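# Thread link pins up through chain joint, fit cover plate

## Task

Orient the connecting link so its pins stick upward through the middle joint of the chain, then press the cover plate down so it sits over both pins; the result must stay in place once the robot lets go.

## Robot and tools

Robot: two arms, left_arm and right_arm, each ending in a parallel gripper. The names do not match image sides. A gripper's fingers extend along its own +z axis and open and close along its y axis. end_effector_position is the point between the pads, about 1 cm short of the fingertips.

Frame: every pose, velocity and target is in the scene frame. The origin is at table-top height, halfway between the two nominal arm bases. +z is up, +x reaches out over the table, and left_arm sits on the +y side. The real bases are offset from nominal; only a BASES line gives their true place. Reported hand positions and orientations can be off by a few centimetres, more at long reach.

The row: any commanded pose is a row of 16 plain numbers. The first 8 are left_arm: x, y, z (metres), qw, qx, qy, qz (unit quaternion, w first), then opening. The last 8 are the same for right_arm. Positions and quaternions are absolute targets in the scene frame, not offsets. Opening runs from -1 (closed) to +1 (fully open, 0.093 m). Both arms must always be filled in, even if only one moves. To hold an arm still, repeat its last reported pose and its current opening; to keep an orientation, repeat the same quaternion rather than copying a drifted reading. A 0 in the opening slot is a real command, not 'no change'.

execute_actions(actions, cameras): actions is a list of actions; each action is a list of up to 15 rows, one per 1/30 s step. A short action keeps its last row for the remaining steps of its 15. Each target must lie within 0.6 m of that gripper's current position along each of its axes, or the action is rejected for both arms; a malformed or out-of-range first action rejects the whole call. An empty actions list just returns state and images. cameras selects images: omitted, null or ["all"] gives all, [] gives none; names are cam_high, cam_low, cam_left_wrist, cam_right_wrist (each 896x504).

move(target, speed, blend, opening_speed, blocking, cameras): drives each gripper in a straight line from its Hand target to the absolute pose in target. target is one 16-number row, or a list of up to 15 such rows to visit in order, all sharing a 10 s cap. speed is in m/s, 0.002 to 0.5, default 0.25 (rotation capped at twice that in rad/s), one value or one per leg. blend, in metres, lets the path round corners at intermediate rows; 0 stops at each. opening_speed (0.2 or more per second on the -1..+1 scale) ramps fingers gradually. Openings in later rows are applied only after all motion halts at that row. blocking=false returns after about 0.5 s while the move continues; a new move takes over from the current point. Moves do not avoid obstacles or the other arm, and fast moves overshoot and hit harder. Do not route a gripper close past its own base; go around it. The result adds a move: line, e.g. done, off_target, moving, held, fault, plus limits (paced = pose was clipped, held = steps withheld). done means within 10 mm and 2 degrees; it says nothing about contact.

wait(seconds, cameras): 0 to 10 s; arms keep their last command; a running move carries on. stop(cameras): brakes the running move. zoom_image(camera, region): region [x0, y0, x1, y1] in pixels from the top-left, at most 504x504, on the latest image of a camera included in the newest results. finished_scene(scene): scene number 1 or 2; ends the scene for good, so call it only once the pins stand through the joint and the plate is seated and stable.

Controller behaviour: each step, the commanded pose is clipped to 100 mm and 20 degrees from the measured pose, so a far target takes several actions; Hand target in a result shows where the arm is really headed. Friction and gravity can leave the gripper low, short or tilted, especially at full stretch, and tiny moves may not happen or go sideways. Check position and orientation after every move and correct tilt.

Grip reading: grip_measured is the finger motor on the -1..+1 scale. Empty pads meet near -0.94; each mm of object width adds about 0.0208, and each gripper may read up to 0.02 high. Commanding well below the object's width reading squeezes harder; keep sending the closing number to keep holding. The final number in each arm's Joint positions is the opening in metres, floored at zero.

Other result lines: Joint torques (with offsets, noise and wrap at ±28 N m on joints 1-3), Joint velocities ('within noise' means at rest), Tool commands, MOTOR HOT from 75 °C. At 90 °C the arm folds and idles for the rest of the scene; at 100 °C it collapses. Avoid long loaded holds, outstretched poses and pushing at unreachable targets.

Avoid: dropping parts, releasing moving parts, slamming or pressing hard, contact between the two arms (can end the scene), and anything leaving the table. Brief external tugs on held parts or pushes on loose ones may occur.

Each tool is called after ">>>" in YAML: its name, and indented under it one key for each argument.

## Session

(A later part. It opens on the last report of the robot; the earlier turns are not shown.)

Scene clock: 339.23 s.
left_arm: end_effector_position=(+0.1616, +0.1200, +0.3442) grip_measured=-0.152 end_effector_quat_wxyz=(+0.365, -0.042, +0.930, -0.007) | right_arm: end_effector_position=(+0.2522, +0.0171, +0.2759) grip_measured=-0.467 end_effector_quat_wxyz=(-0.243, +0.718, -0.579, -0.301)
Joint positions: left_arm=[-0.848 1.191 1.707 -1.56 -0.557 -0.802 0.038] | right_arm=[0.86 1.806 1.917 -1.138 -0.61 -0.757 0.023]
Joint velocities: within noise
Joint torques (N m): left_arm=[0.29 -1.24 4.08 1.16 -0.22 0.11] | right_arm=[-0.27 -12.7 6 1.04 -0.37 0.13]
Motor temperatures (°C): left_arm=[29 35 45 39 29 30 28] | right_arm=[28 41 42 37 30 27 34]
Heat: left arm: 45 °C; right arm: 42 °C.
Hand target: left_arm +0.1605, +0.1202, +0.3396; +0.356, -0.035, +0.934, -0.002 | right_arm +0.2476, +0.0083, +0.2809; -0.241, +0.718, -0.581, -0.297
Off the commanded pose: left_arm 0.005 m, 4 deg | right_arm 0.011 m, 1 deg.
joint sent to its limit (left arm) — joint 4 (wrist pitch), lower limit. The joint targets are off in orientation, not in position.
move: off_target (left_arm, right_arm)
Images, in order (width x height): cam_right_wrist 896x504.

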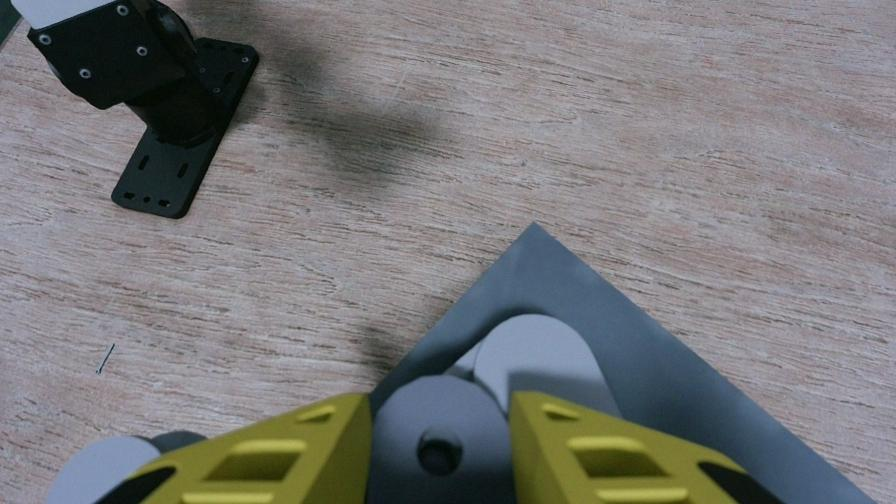

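>>> move:
  target:
    - [0.16,0.12,0.34,0.3417,-0.041,0.9388,0.0149,-0.15,0.2475,0.0040,0.282,0.2408,-0.7180,0.5814,0.2974,-0.75]
  speed: 0.04
  cameras: ["cam_right_wrist"]

>>> zoom_image:
  camera: "cam_right_wrist"
  region: [370, 360, 510, 500]

Scene clock: 340.43 s.
left_arm: end_effector_position=(+0.1616, +0.1200, +0.3442) grip_measured=-0.152 end_effector_quat_wxyz=(+0.365, -0.042, +0.930, -0.007) | right_arm: end_effector_position=(+0.2497, +0.0141, +0.2758) grip_measured=-0.467 end_effector_quat_wxyz=(-0.237, +0.719, -0.580, -0.301)
Joint positions: left_arm=[-0.848 1.191 1.707 -1.56 -0.557 -0.802 0.038] | right_arm=[0.86 1.801 1.917 -1.155 -0.61 -0.76 0.023]
Joint velocities: within noise
Joint torques (N m): left_arm=[0.28 -1.24 4.1 1.15 -0.22 0.11] | right_arm=[-0.83 -13.12 5.42 1.16 -0.4 0.08]
Motor temperatures (°C): left_arm=[29 35 45 39 29 30 28] | right_arm=[28 41 42 37 30 27 34]
Heat: left arm: 45 °C; right arm: 42 °C.
Hand target: left_arm +0.1605, +0.1202, +0.3396; +0.356, -0.035, +0.934, -0.002 | right_arm +0.2475, +0.0044, +0.2817; -0.241, +0.718, -0.581, -0.297
Off the commanded pose: left_arm 0.005 m, 4 deg | right_arm 0.012 m, 1 deg.
joint sent to its limit (left arm) — joint 4 (wrist pitch), lower limit. The joint targets are off in orientation, not in position.
move: off_target (left_arm, right_arm)
Images, in order (width x height): cam_right_wrist 896x504.

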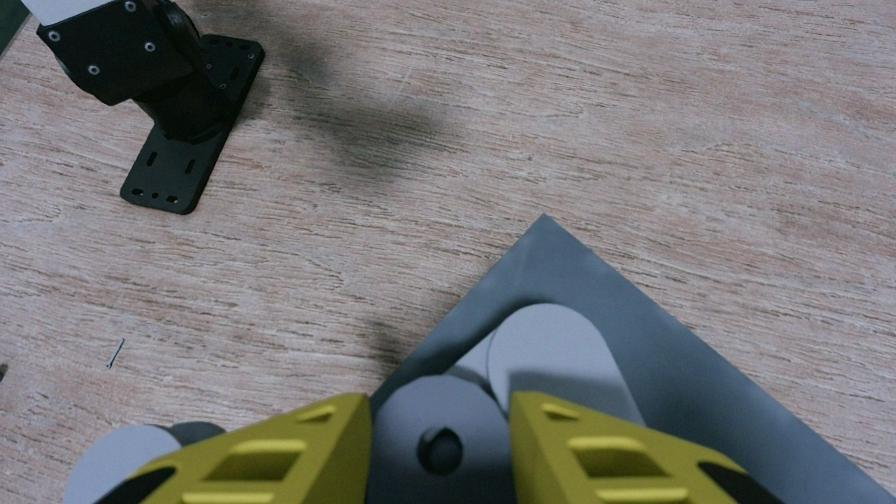

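Scaled by 3.600 from the camera's 896x504 image, which has a finer 1280x720 frame.

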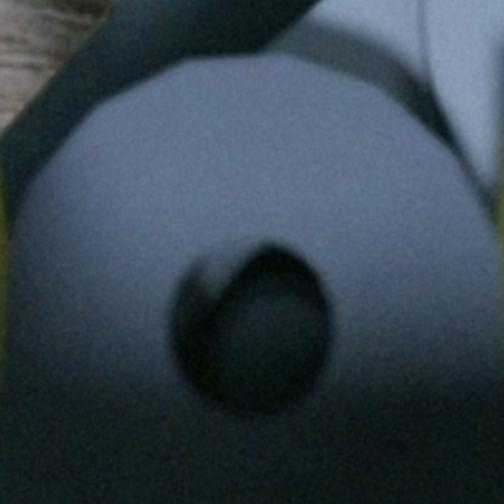

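>>> move:
  target:
    - [0.16,0.12,0.34,0.3417,-0.041,0.9388,0.0149,-0.15,0.2525,0.0050,0.2800,0.2408,-0.7180,0.5814,0.2974,-0.75]
  speed: 0.04
  cameras: ["cam_right_wrist"]

>>> zoom_image:
  camera: "cam_right_wrist"
  region: [370, 360, 510, 500]

Scene clock: 341.67 s.
left_arm: end_effector_position=(+0.1616, +0.1200, +0.3442) grip_measured=-0.152 end_effector_quat_wxyz=(+0.365, -0.042, +0.930, -0.007) | right_arm: end_effector_position=(+0.2540, +0.0112, +0.2758) grip_measured=-0.467 end_effector_quat_wxyz=(-0.239, +0.717, -0.582, -0.299)
Joint positions: left_arm=[-0.848 1.191 1.707 -1.56 -0.557 -0.802 0.038] | right_arm=[0.848 1.801 1.917 -1.157 -0.61 -0.767 0.023]
Joint velocities: within noise
Joint torques (N m): left_arm=[0.29 -1.21 4.07 1.16 -0.23 0.11] | right_arm=[-0.62 -11.6 6.38 1.16 -0.45 0.07]
Motor temperatures (°C): left_arm=[29 35 45 39 29 30 28] | right_arm=[28 41 42 37 30 27 34]
Heat: left arm: 45 °C; right arm: 42 °C.
Hand target: left_arm +0.1605, +0.1202, +0.3396; +0.356, -0.035, +0.934, -0.002 | right_arm +0.2526, +0.0051, +0.2800; -0.241, +0.718, -0.582, -0.297
Off the commanded pose: left_arm 0.005 m, 4 deg | right_arm 0.008 m, 0 deg.
joint sent to its limit (left arm) — joint 4 (wrist pitch), lower limit. The joint targets are off in orientation, not in position.
move: off_target (left_arm)
Images, in order (width x height): cam_right_wrist 896x504.

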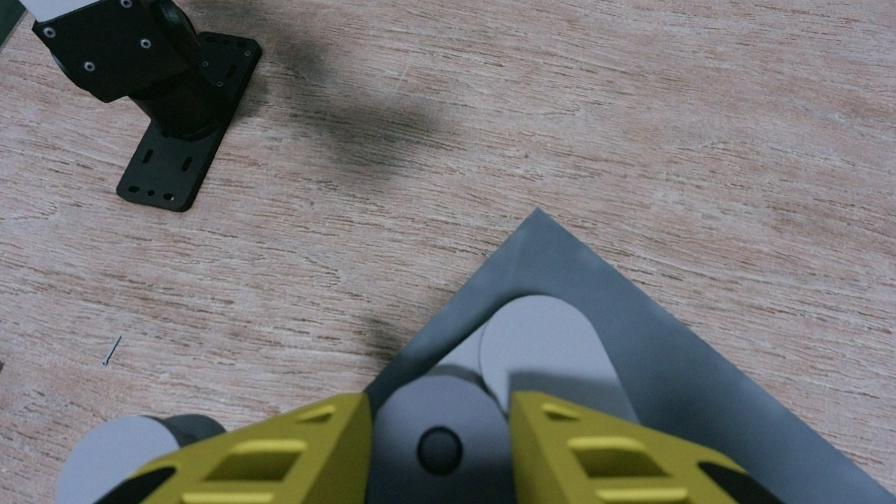

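Scaled by 3.600 from the camera's 896x504 image, which has a finer 1280x720 frame.

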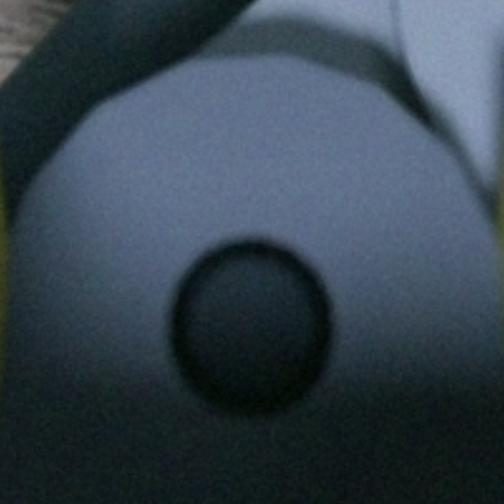

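>>> wait:
  seconds: 0.1
  cameras: ["cam_left_wrist"]

>>> zoom_image:
  camera: "cam_left_wrist"
  region: [660, 140, 860, 290]

Scene clock: 342.13 s.
left_arm: end_effector_position=(+0.1616, +0.1200, +0.3442) grip_measured=-0.152 end_effector_quat_wxyz=(+0.365, -0.042, +0.930, -0.007) | right_arm: end_effector_position=(+0.2540, +0.0112, +0.2758) grip_measured=-0.467 end_effector_quat_wxyz=(-0.239, +0.718, -0.582, -0.298)
Joint positions: left_arm=[-0.848 1.191 1.707 -1.56 -0.557 -0.802 0.038] | right_arm=[0.848 1.801 1.917 -1.157 -0.61 -0.768 0.023]
Joint velocities: within noise
Joint torques (N m): left_arm=[0.31 -1.24 4.1 1.16 -0.22 0.11] | right_arm=[-0.62 -11.59 6.38 1.15 -0.45 0.07]
Motor temperatures (°C): left_arm=[29 35 45 39 29 30 28] | right_arm=[28 42 42 37 30 27 34]
Heat: left arm: 45 °C; right arm: 42 °C.
Hand target: left_arm +0.1605, +0.1202, +0.3396; +0.356, -0.035, +0.934, -0.002 | right_arm +0.2526, +0.0051, +0.2800; -0.241, +0.718, -0.581, -0.297
Tool commands: left_gripper/opening=-0.15 right_gripper/opening=-0.75
Off the commanded pose: left_arm 0.005 m, 4 deg | right_arm 0.008 m, 0 deg.
wait: 0.10 s; at rest from the start
Images, in order (width x height): cam_left_wrist 896x504.

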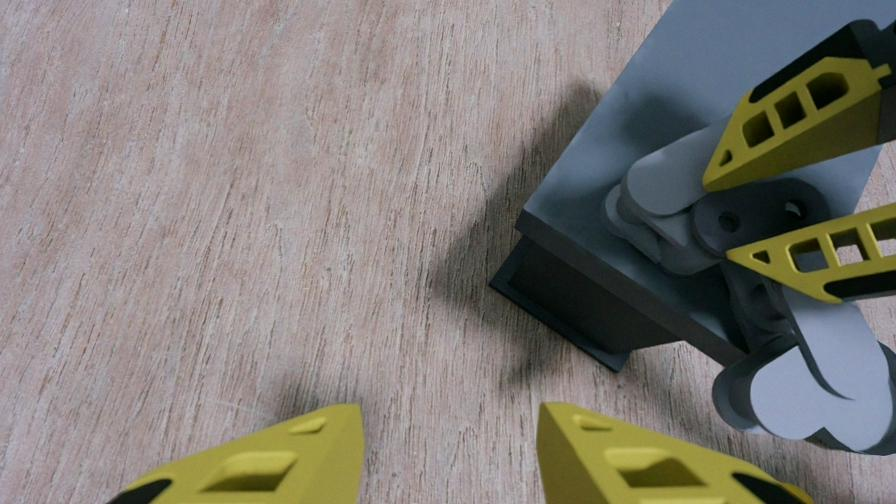

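Scaled by 2.520 from the camera's 896x504 image, which has a finer 1280x720 frame.

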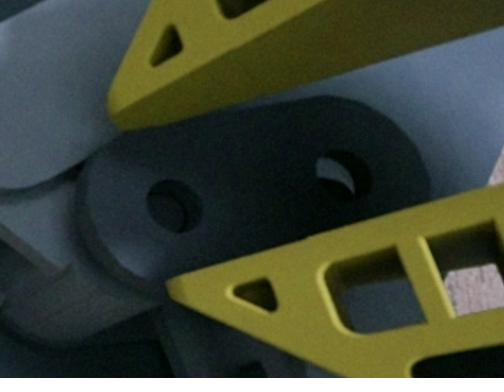

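>>> move:
  target:
    - [0.16,0.12,0.34,0.3417,-0.041,0.9388,0.0149,-0.15,0.2520,0.0055,0.2800,0.2511,-0.6973,0.6062,0.2888,-0.75]
  speed: 0.04
  cameras: ["cam_left_wrist","cam_right_wrist"]

>>> zoom_image:
  camera: "cam_right_wrist"
  region: [370, 360, 510, 500]

>>> zoom_image:
  camera: "cam_left_wrist"
  region: [660, 140, 860, 290]

Scene clock: 344.90 s.
left_arm: end_effector_position=(+0.1616, +0.1200, +0.3442) grip_measured=-0.152 end_effector_quat_wxyz=(+0.365, -0.042, +0.930, -0.007) | right_arm: end_effector_position=(+0.2552, +0.0101, +0.2752) grip_measured=-0.467 end_effector_quat_wxyz=(-0.244, +0.698, -0.603, -0.297)
Joint positions: left_arm=[-0.848 1.191 1.707 -1.56 -0.557 -0.802 0.038] | right_arm=[0.851 1.77 1.87 -1.109 -0.589 -0.699 0.023]
Joint velocities: within noise
Joint torques (N m): left_arm=[0.29 -1.24 4.08 1.16 -0.22 0.11] | right_arm=[0.4 -12.53 5.45 1.37 -0.22 0.26]
Motor temperatures (°C): left_arm=[29 35 45 39 29 30 28] | right_arm=[28 42 41 37 30 27 34]
Heat: left arm: 45 °C; right arm: 42 °C.
Hand target: left_arm +0.1605, +0.1202, +0.3396; +0.356, -0.035, +0.934, -0.002 | right_arm +0.2521, +0.0055, +0.2800; -0.251, +0.697, -0.606, -0.289
Off the commanded pose: left_arm 0.005 m, 4 deg | right_arm 0.007 m, 1 deg.
joint sent to its limit (left arm) — joint 4 (wrist pitch), lower limit. The joint targets are off in orientation, not in position.
move: off_target (left_arm)
Images, in order (width x height): cam_left_wrist 896x504, cam_right_wrist 896x504.

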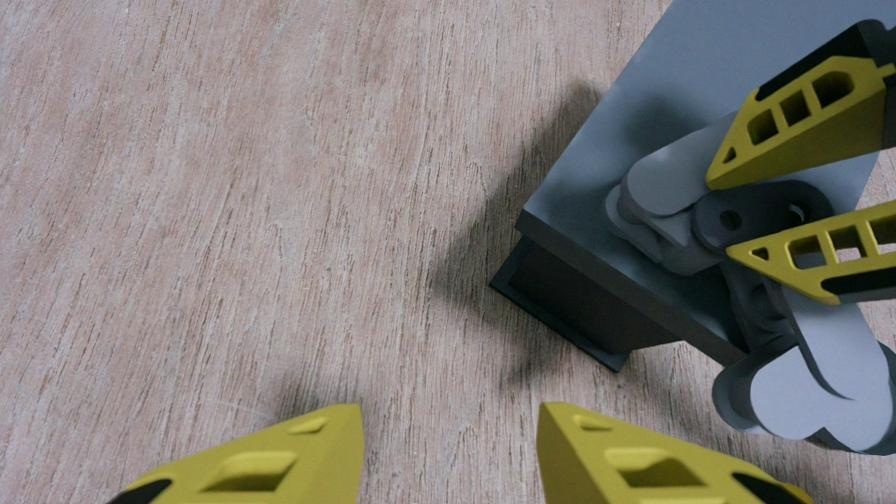

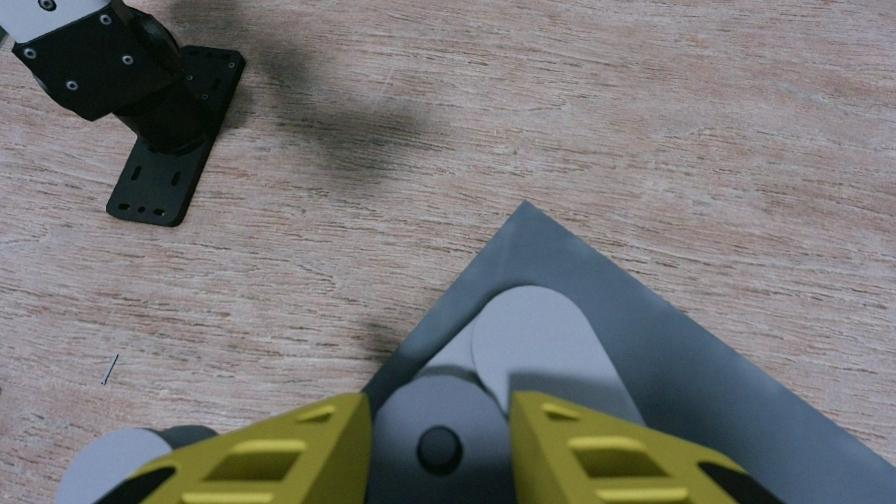

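Scaled by 3.600 from the camera's 896x504 image, which has a finer 1280x720 frame.

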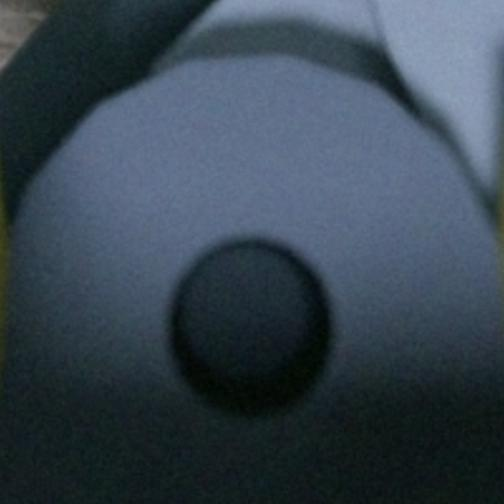

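Scaled by 2.520 from the camera's 896x504 image, which has a finer 1280x720 frame.

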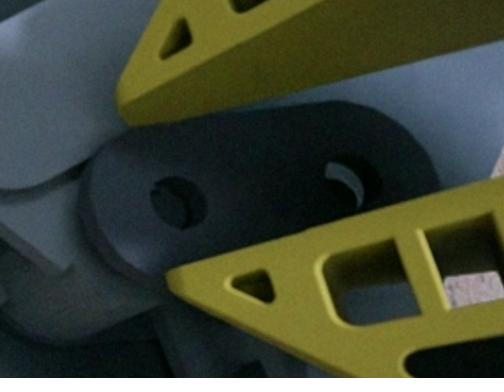

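>>> move:
  target:
    - [0.16,0.12,0.34,0.3417,-0.041,0.9388,0.0149,-0.15,0.2512,0.0078,0.2740,0.2511,-0.6973,0.6062,0.2888,-0.75]
  speed: 0.03
  cameras: ["cam_left_wrist","cam_right_wrist"]

>>> zoom_image:
  camera: "cam_right_wrist"
  region: [370, 360, 510, 500]

>>> zoom_image:
  camera: "cam_left_wrist"
  region: [660, 140, 860, 290]

Scene clock: 346.67 s.
left_arm: end_effector_position=(+0.1616, +0.1200, +0.3442) grip_measured=-0.152 end_effector_quat_wxyz=(+0.365, -0.042, +0.930, -0.007) | right_arm: end_effector_position=(+0.2545, +0.0103, +0.2686) grip_measured=-0.467 end_effector_quat_wxyz=(-0.243, +0.698, -0.607, -0.294)
Joint positions: left_arm=[-0.848 1.191 1.707 -1.56 -0.557 -0.802 0.038] | right_arm=[0.856 1.762 1.836 -1.085 -0.578 -0.691 0.023]
Joint velocities: within noise
Joint torques (N m): left_arm=[0.29 -1.22 4.07 1.16 -0.23 0.11] | right_arm=[0.51 -12.16 5.67 1.42 -0.28 0.24]
Motor temperatures (°C): left_arm=[29 35 45 39 29 30 28] | right_arm=[28 43 41 37 30 27 34]
Heat: left arm: 45 °C; right arm: 43 °C.
Hand target: left_arm +0.1605, +0.1202, +0.3396; +0.356, -0.035, +0.934, -0.002 | right_arm +0.2512, +0.0078, +0.2739; -0.251, +0.697, -0.606, -0.289
Off the commanded pose: left_arm 0.005 m, 4 deg | right_arm 0.007 m, 1 deg.
joint sent to its limit (left arm) — joint 4 (wrist pitch), lower limit. The joint targets are off in orientation, not in position.
move: off_target (left_arm)
Images, in order (width x height): cam_left_wrist 896x504, cam_right_wrist 896x504.

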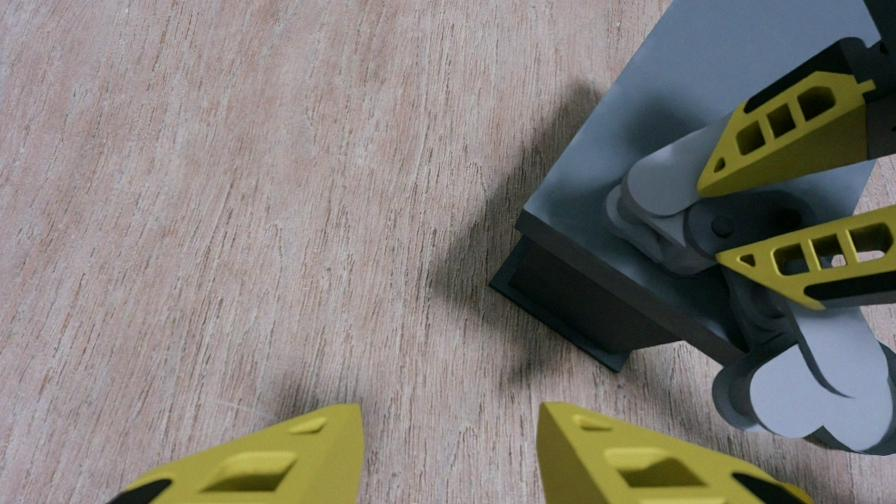

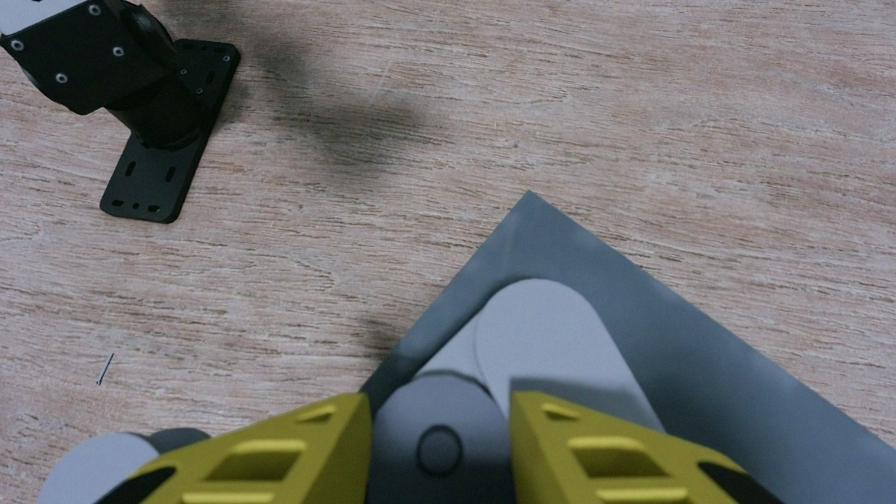

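Scaled by 3.600 from the camera's 896x504 image, which has a finer 1280x720 frame.

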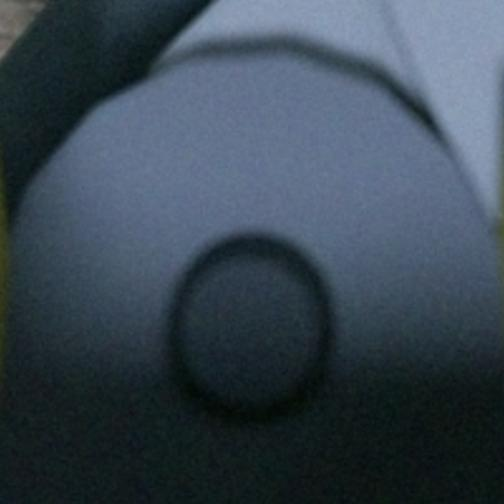

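Scaled by 2.520 from the camera's 896x504 image, which has a finer 1280x720 frame.

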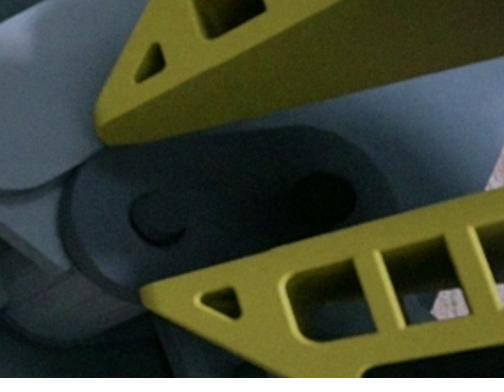

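>>> move:
  target:
    - [0.16,0.12,0.34,0.3417,-0.041,0.9388,0.0149,-0.15,0.2512,0.0078,0.2700,0.2511,-0.6973,0.6062,0.2888,-0.75]
  speed: 0.03
  cameras: ["cam_left_wrist","cam_right_wrist"]

>>> zoom_image:
  camera: "cam_left_wrist"
  region: [660, 140, 860, 290]

Scene clock: 348.27 s.
left_arm: end_effector_position=(+0.1616, +0.1200, +0.3442) grip_measured=-0.152 end_effector_quat_wxyz=(+0.365, -0.042, +0.930, -0.007) | right_arm: end_effector_position=(+0.2546, +0.0104, +0.2680) grip_measured=-0.467 end_effector_quat_wxyz=(-0.247, +0.698, -0.605, -0.294)
Joint positions: left_arm=[-0.848 1.191 1.707 -1.56 -0.557 -0.802 0.038] | right_arm=[0.856 1.753 1.818 -1.066 -0.578 -0.691 0.023]
Joint velocities: within noise
Joint torques (N m): left_arm=[0.31 -1.22 4.1 1.16 -0.22 0.11] | right_arm=[0.51 -11.67 5.34 1.41 -0.27 0.24]
Motor temperatures (°C): left_arm=[29 34 45 39 29 30 28] | right_arm=[28 43 41 37 30 27 34]
Heat: left arm: 45 °C; right arm: 43 °C.
Hand target: left_arm +0.1605, +0.1202, +0.3396; +0.356, -0.035, +0.934, -0.002 | right_arm +0.2513, +0.0078, +0.2699; -0.251, +0.697, -0.606, -0.289
Off the commanded pose: left_arm 0.005 m, 4 deg | right_arm 0.005 m, 1 deg.
joint sent to its limit (left arm) — joint 4 (wrist pitch), lower limit. The joint targets are off in orientation, not in position.
move: off_target (left_arm)
Images, in order (width x height): cam_left_wrist 896x504, cam_right_wrist 896x504.

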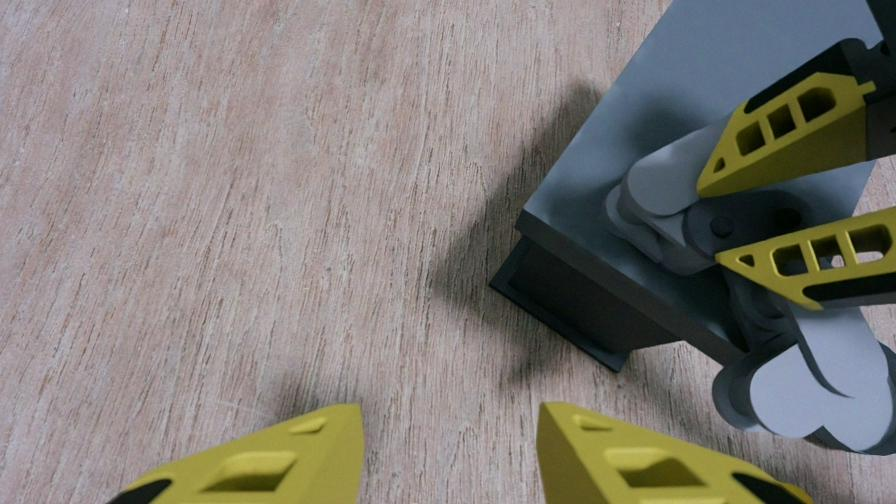

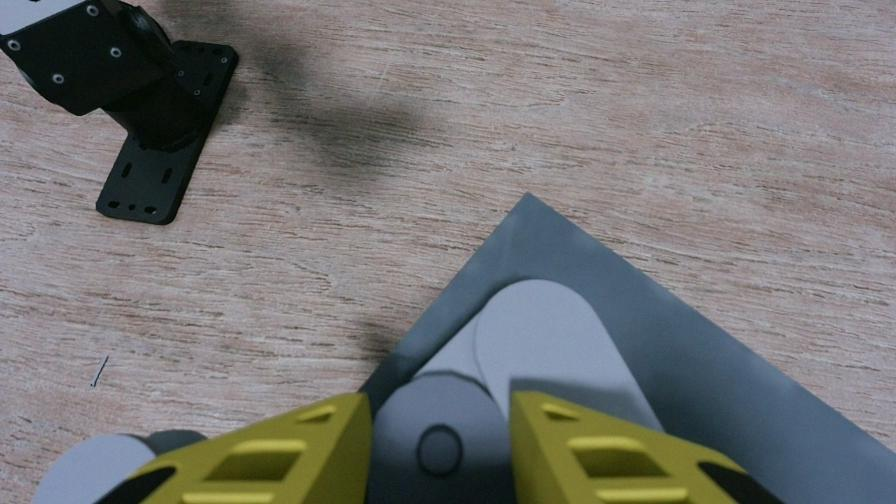

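Scaled by 2.520 from the camera's 896x504 image, which has a finer 1280x720 frame.

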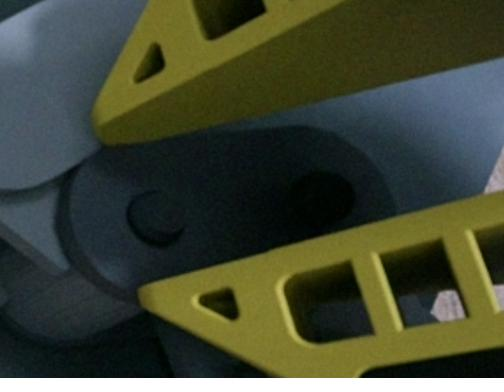

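>>> zoom_image:
  camera: "cam_left_wrist"
  region: [700, 185, 830, 255]

Scaled by 3.877 from the camera's 896x504 image, which has a finer 1280x720 frame.

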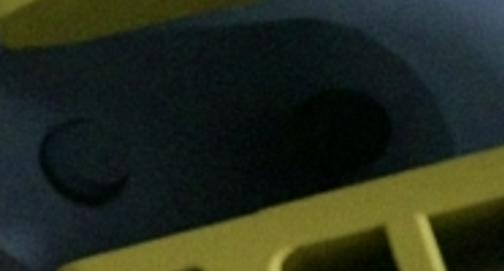

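>>> move:
  target:
    - [0.16,0.12,0.34,0.3417,-0.041,0.9388,0.0149,-0.15,0.2512,0.0078,0.2720,0.2511,-0.6973,0.6062,0.2888,-0.25]
    - [0.16,0.12,0.34,0.3417,-0.041,0.9388,0.0149,-0.15,0.255,-0.03,0.310,0.2511,-0.6973,0.6062,0.2888,-0.25]
    - [0.16,0.12,0.34,0.3417,-0.041,0.9388,0.0149,-0.15,0.25,-0.10,0.320,0.2511,-0.6973,0.6062,0.2888,-0.25]
  speed: [0.03,0.06,0.12]
  cameras: ["cam_left_wrist","cam_right_wrist"]
  opening_speed: 0.5

>>> zoom_image:
  camera: "cam_left_wrist"
  region: [660, 140, 860, 290]

>>> zoom_image:
  camera: "cam_right_wrist"
  region: [400, 100, 660, 300]

Scene clock: 352.77 s.
left_arm: end_effector_position=(+0.1616, +0.1200, +0.3442) grip_measured=-0.152 end_effector_quat_wxyz=(+0.365, -0.042, +0.930, -0.007) | right_arm: end_effector_position=(+0.2554, -0.0948, +0.3180) grip_measured=-0.253 end_effector_quat_wxyz=(-0.251, +0.697, -0.608, -0.288)
Joint positions: left_arm=[-0.848 1.191 1.707 -1.56 -0.557 -0.802 0.038] | right_arm=[0.608 1.605 1.895 -1.442 -0.683 -0.956 0.033]
Joint velocities: within noise
Joint torques (N m): left_arm=[0.29 -1.24 4.1 1.16 -0.23 0.11] | right_arm=[-0.46 -9.09 4.97 0.95 -0.54 0.07]
Motor temperatures (°C): left_arm=[29 34 44 39 29 30 28] | right_arm=[28 43 41 37 30 27 34]
Heat: left arm: 44 °C; right arm: 43 °C.
Hand target: left_arm +0.1605, +0.1202, +0.3396; +0.356, -0.035, +0.934, -0.002 | right_arm +0.2501, -0.0998, +0.3199; -0.251, +0.697, -0.606, -0.289
Off the commanded pose: left_arm 0.005 m, 4 deg | right_arm 0.008 m, 0 deg.
joint sent to its limit (left arm) — joint 4 (wrist pitch), lower limit. The joint targets are off in orientation, not in position.
move: off_target (left_arm)
Images, in order (width x height): cam_left_wrist 896x504, cam_right_wrist 896x504.

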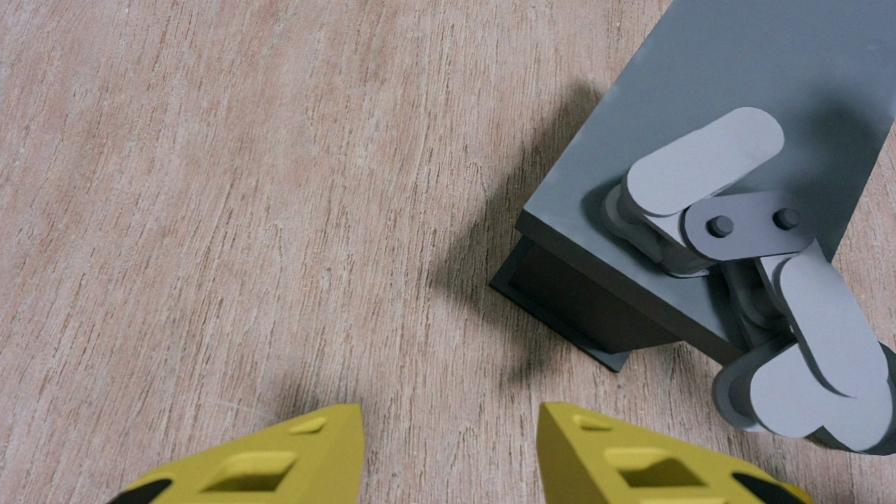

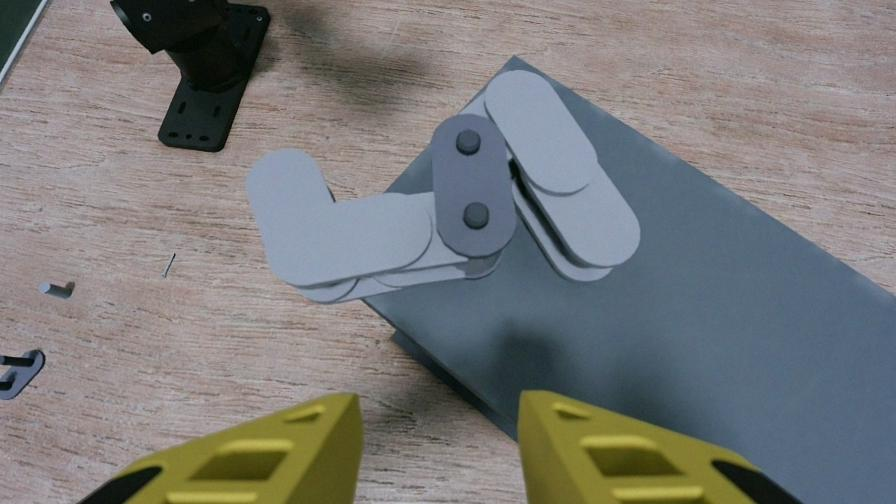

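Scaled by 2.520 from the camera's 896x504 image, which has a finer 1280x720 frame.

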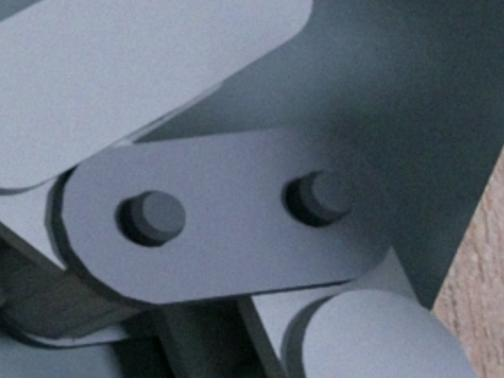

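Scaled by 1.938 from the camera's 896x504 image, which has a finer 1280x720 frame.

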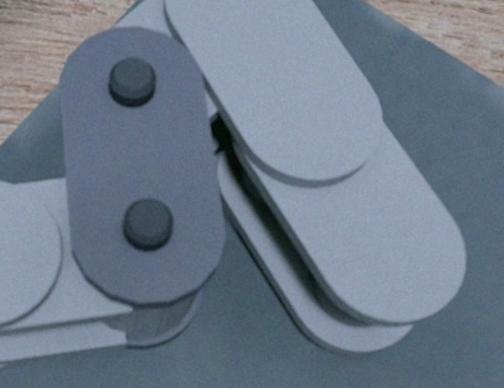

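>>> execute_actions:
  actions: []

>>> zoom_image:
  camera: "cam_right_wrist"
  region: [380, 60, 600, 300]

>>> zoom_image:
  camera: "cam_left_wrist"
  region: [660, 160, 860, 300]

Scene clock: 354.17 s.
left_arm: end_effector_position=(+0.1616, +0.1200, +0.3442) grip_measured=-0.152 end_effector_quat_wxyz=(+0.365, -0.042, +0.930, -0.007) | right_arm: end_effector_position=(+0.2552, -0.0948, +0.3179) grip_measured=-0.253 end_effector_quat_wxyz=(-0.251, +0.697, -0.607, -0.288)
Joint positions: left_arm=[-0.848 1.191 1.707 -1.56 -0.557 -0.802 0.038] | right_arm=[0.608 1.605 1.895 -1.442 -0.683 -0.957 0.033]
Joint velocities: within noise
Joint torques (N m): left_arm=[0.29 -1.24 4.1 1.15 -0.23 0.11] | right_arm=[-0.46 -9.06 4.97 0.98 -0.53 0.08]
Motor temperatures (°C): left_arm=[29 34 44 39 29 30 28] | right_arm=[28 43 41 37 30 27 34]
Heat: left arm: 44 °C; right arm: 43 °C.
Hand target: left_arm +0.1605, +0.1202, +0.3396; +0.356, -0.035, +0.934, -0.002 | right_arm +0.2501, -0.0998, +0.3199; -0.251, +0.697, -0.606, -0.289
Tool commands: left_gripper/opening=-0.15 right_gripper/opening=-0.25
Off the commanded pose: left_arm 0.005 m, 4 deg | right_arm 0.008 m, 0 deg.

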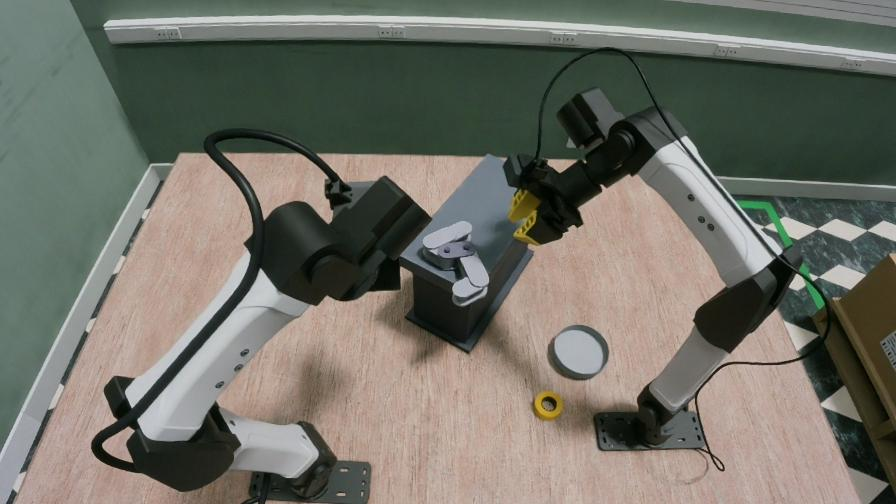

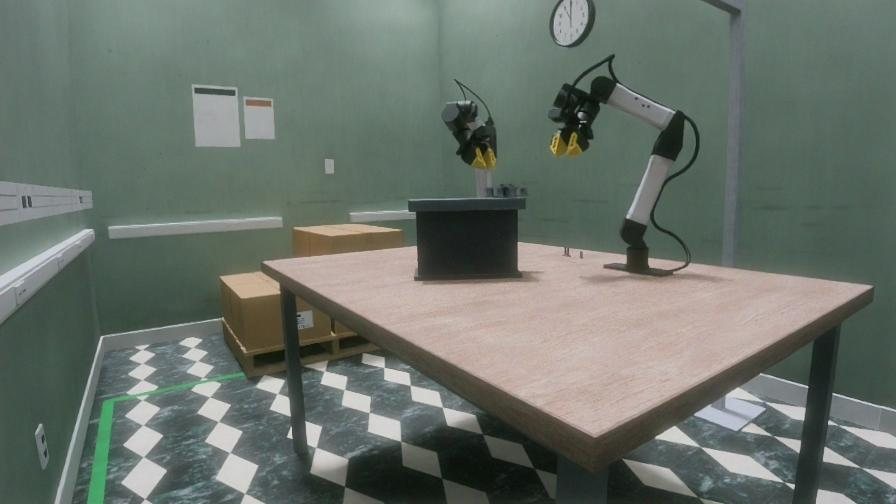

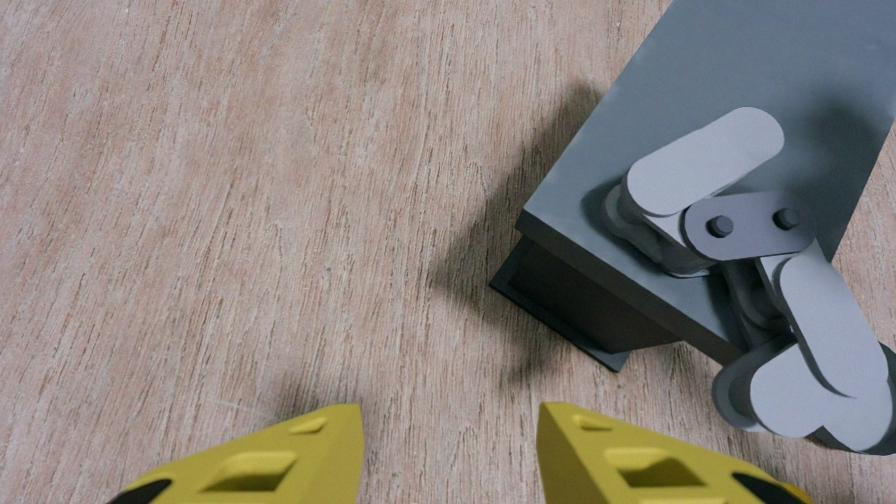

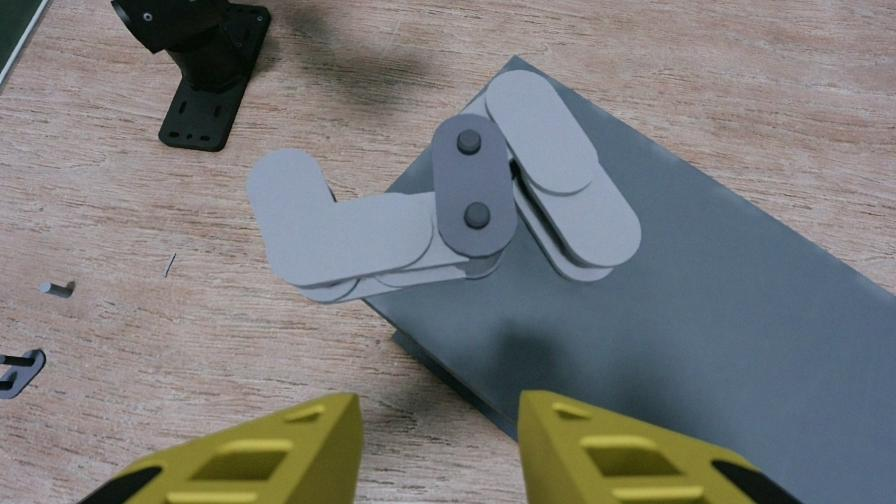

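Scaled by 2.100 from the camera's 896x504 image, which has a finer 1280x720 frame.

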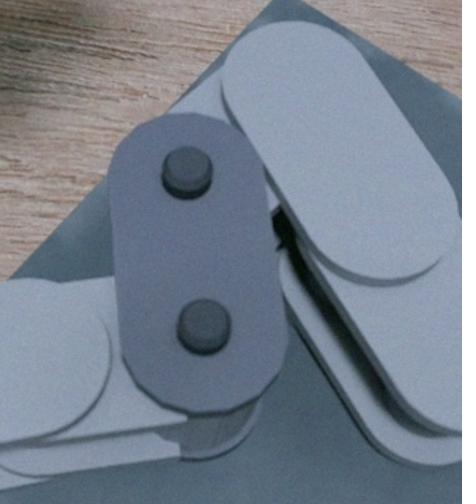

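Scaled by 2.520 from the camera's 896x504 image, which has a finer 1280x720 frame.

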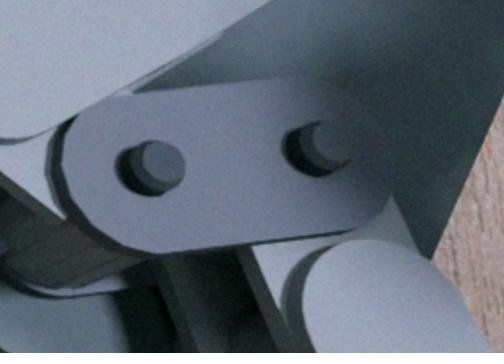

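>>> zoom_image:
  camera: "cam_low"
  region: [460, 160, 550, 220]

>>> zoom_image:
  camera: "cam_right_wrist"
  region: [430, 170, 530, 290]

>>> zoom_image:
  camera: "cam_left_wrist"
  region: [670, 180, 770, 280]

Scaled by 5.600 from the camera's 896x504 image, which has a finer 1280x720 frame.

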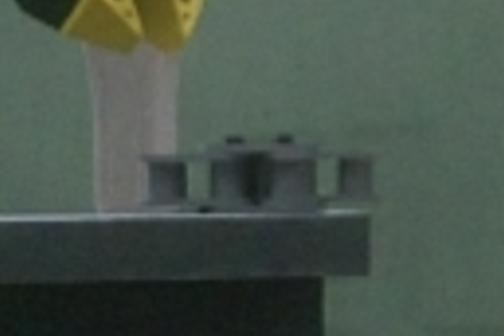

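Scaled by 4.200 from the camera's 896x504 image, which has a finer 1280x720 frame.

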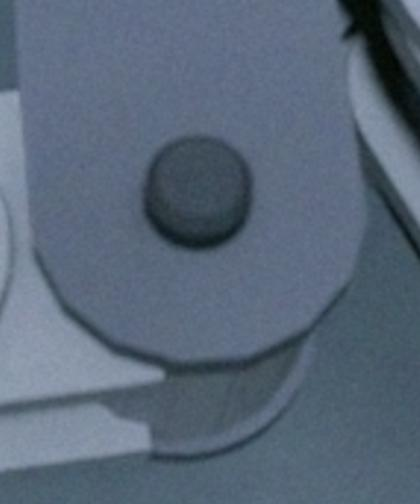

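Scaled by 5.040 from the camera's 896x504 image, which has a finer 1280x720 frame.

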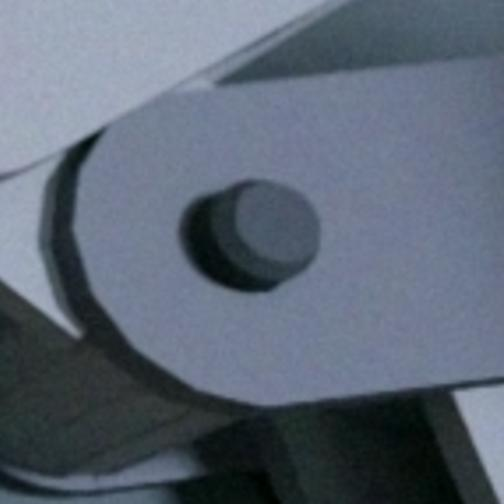

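>>> finished_scene:
  scene: 2

The scene is finished: the task was done.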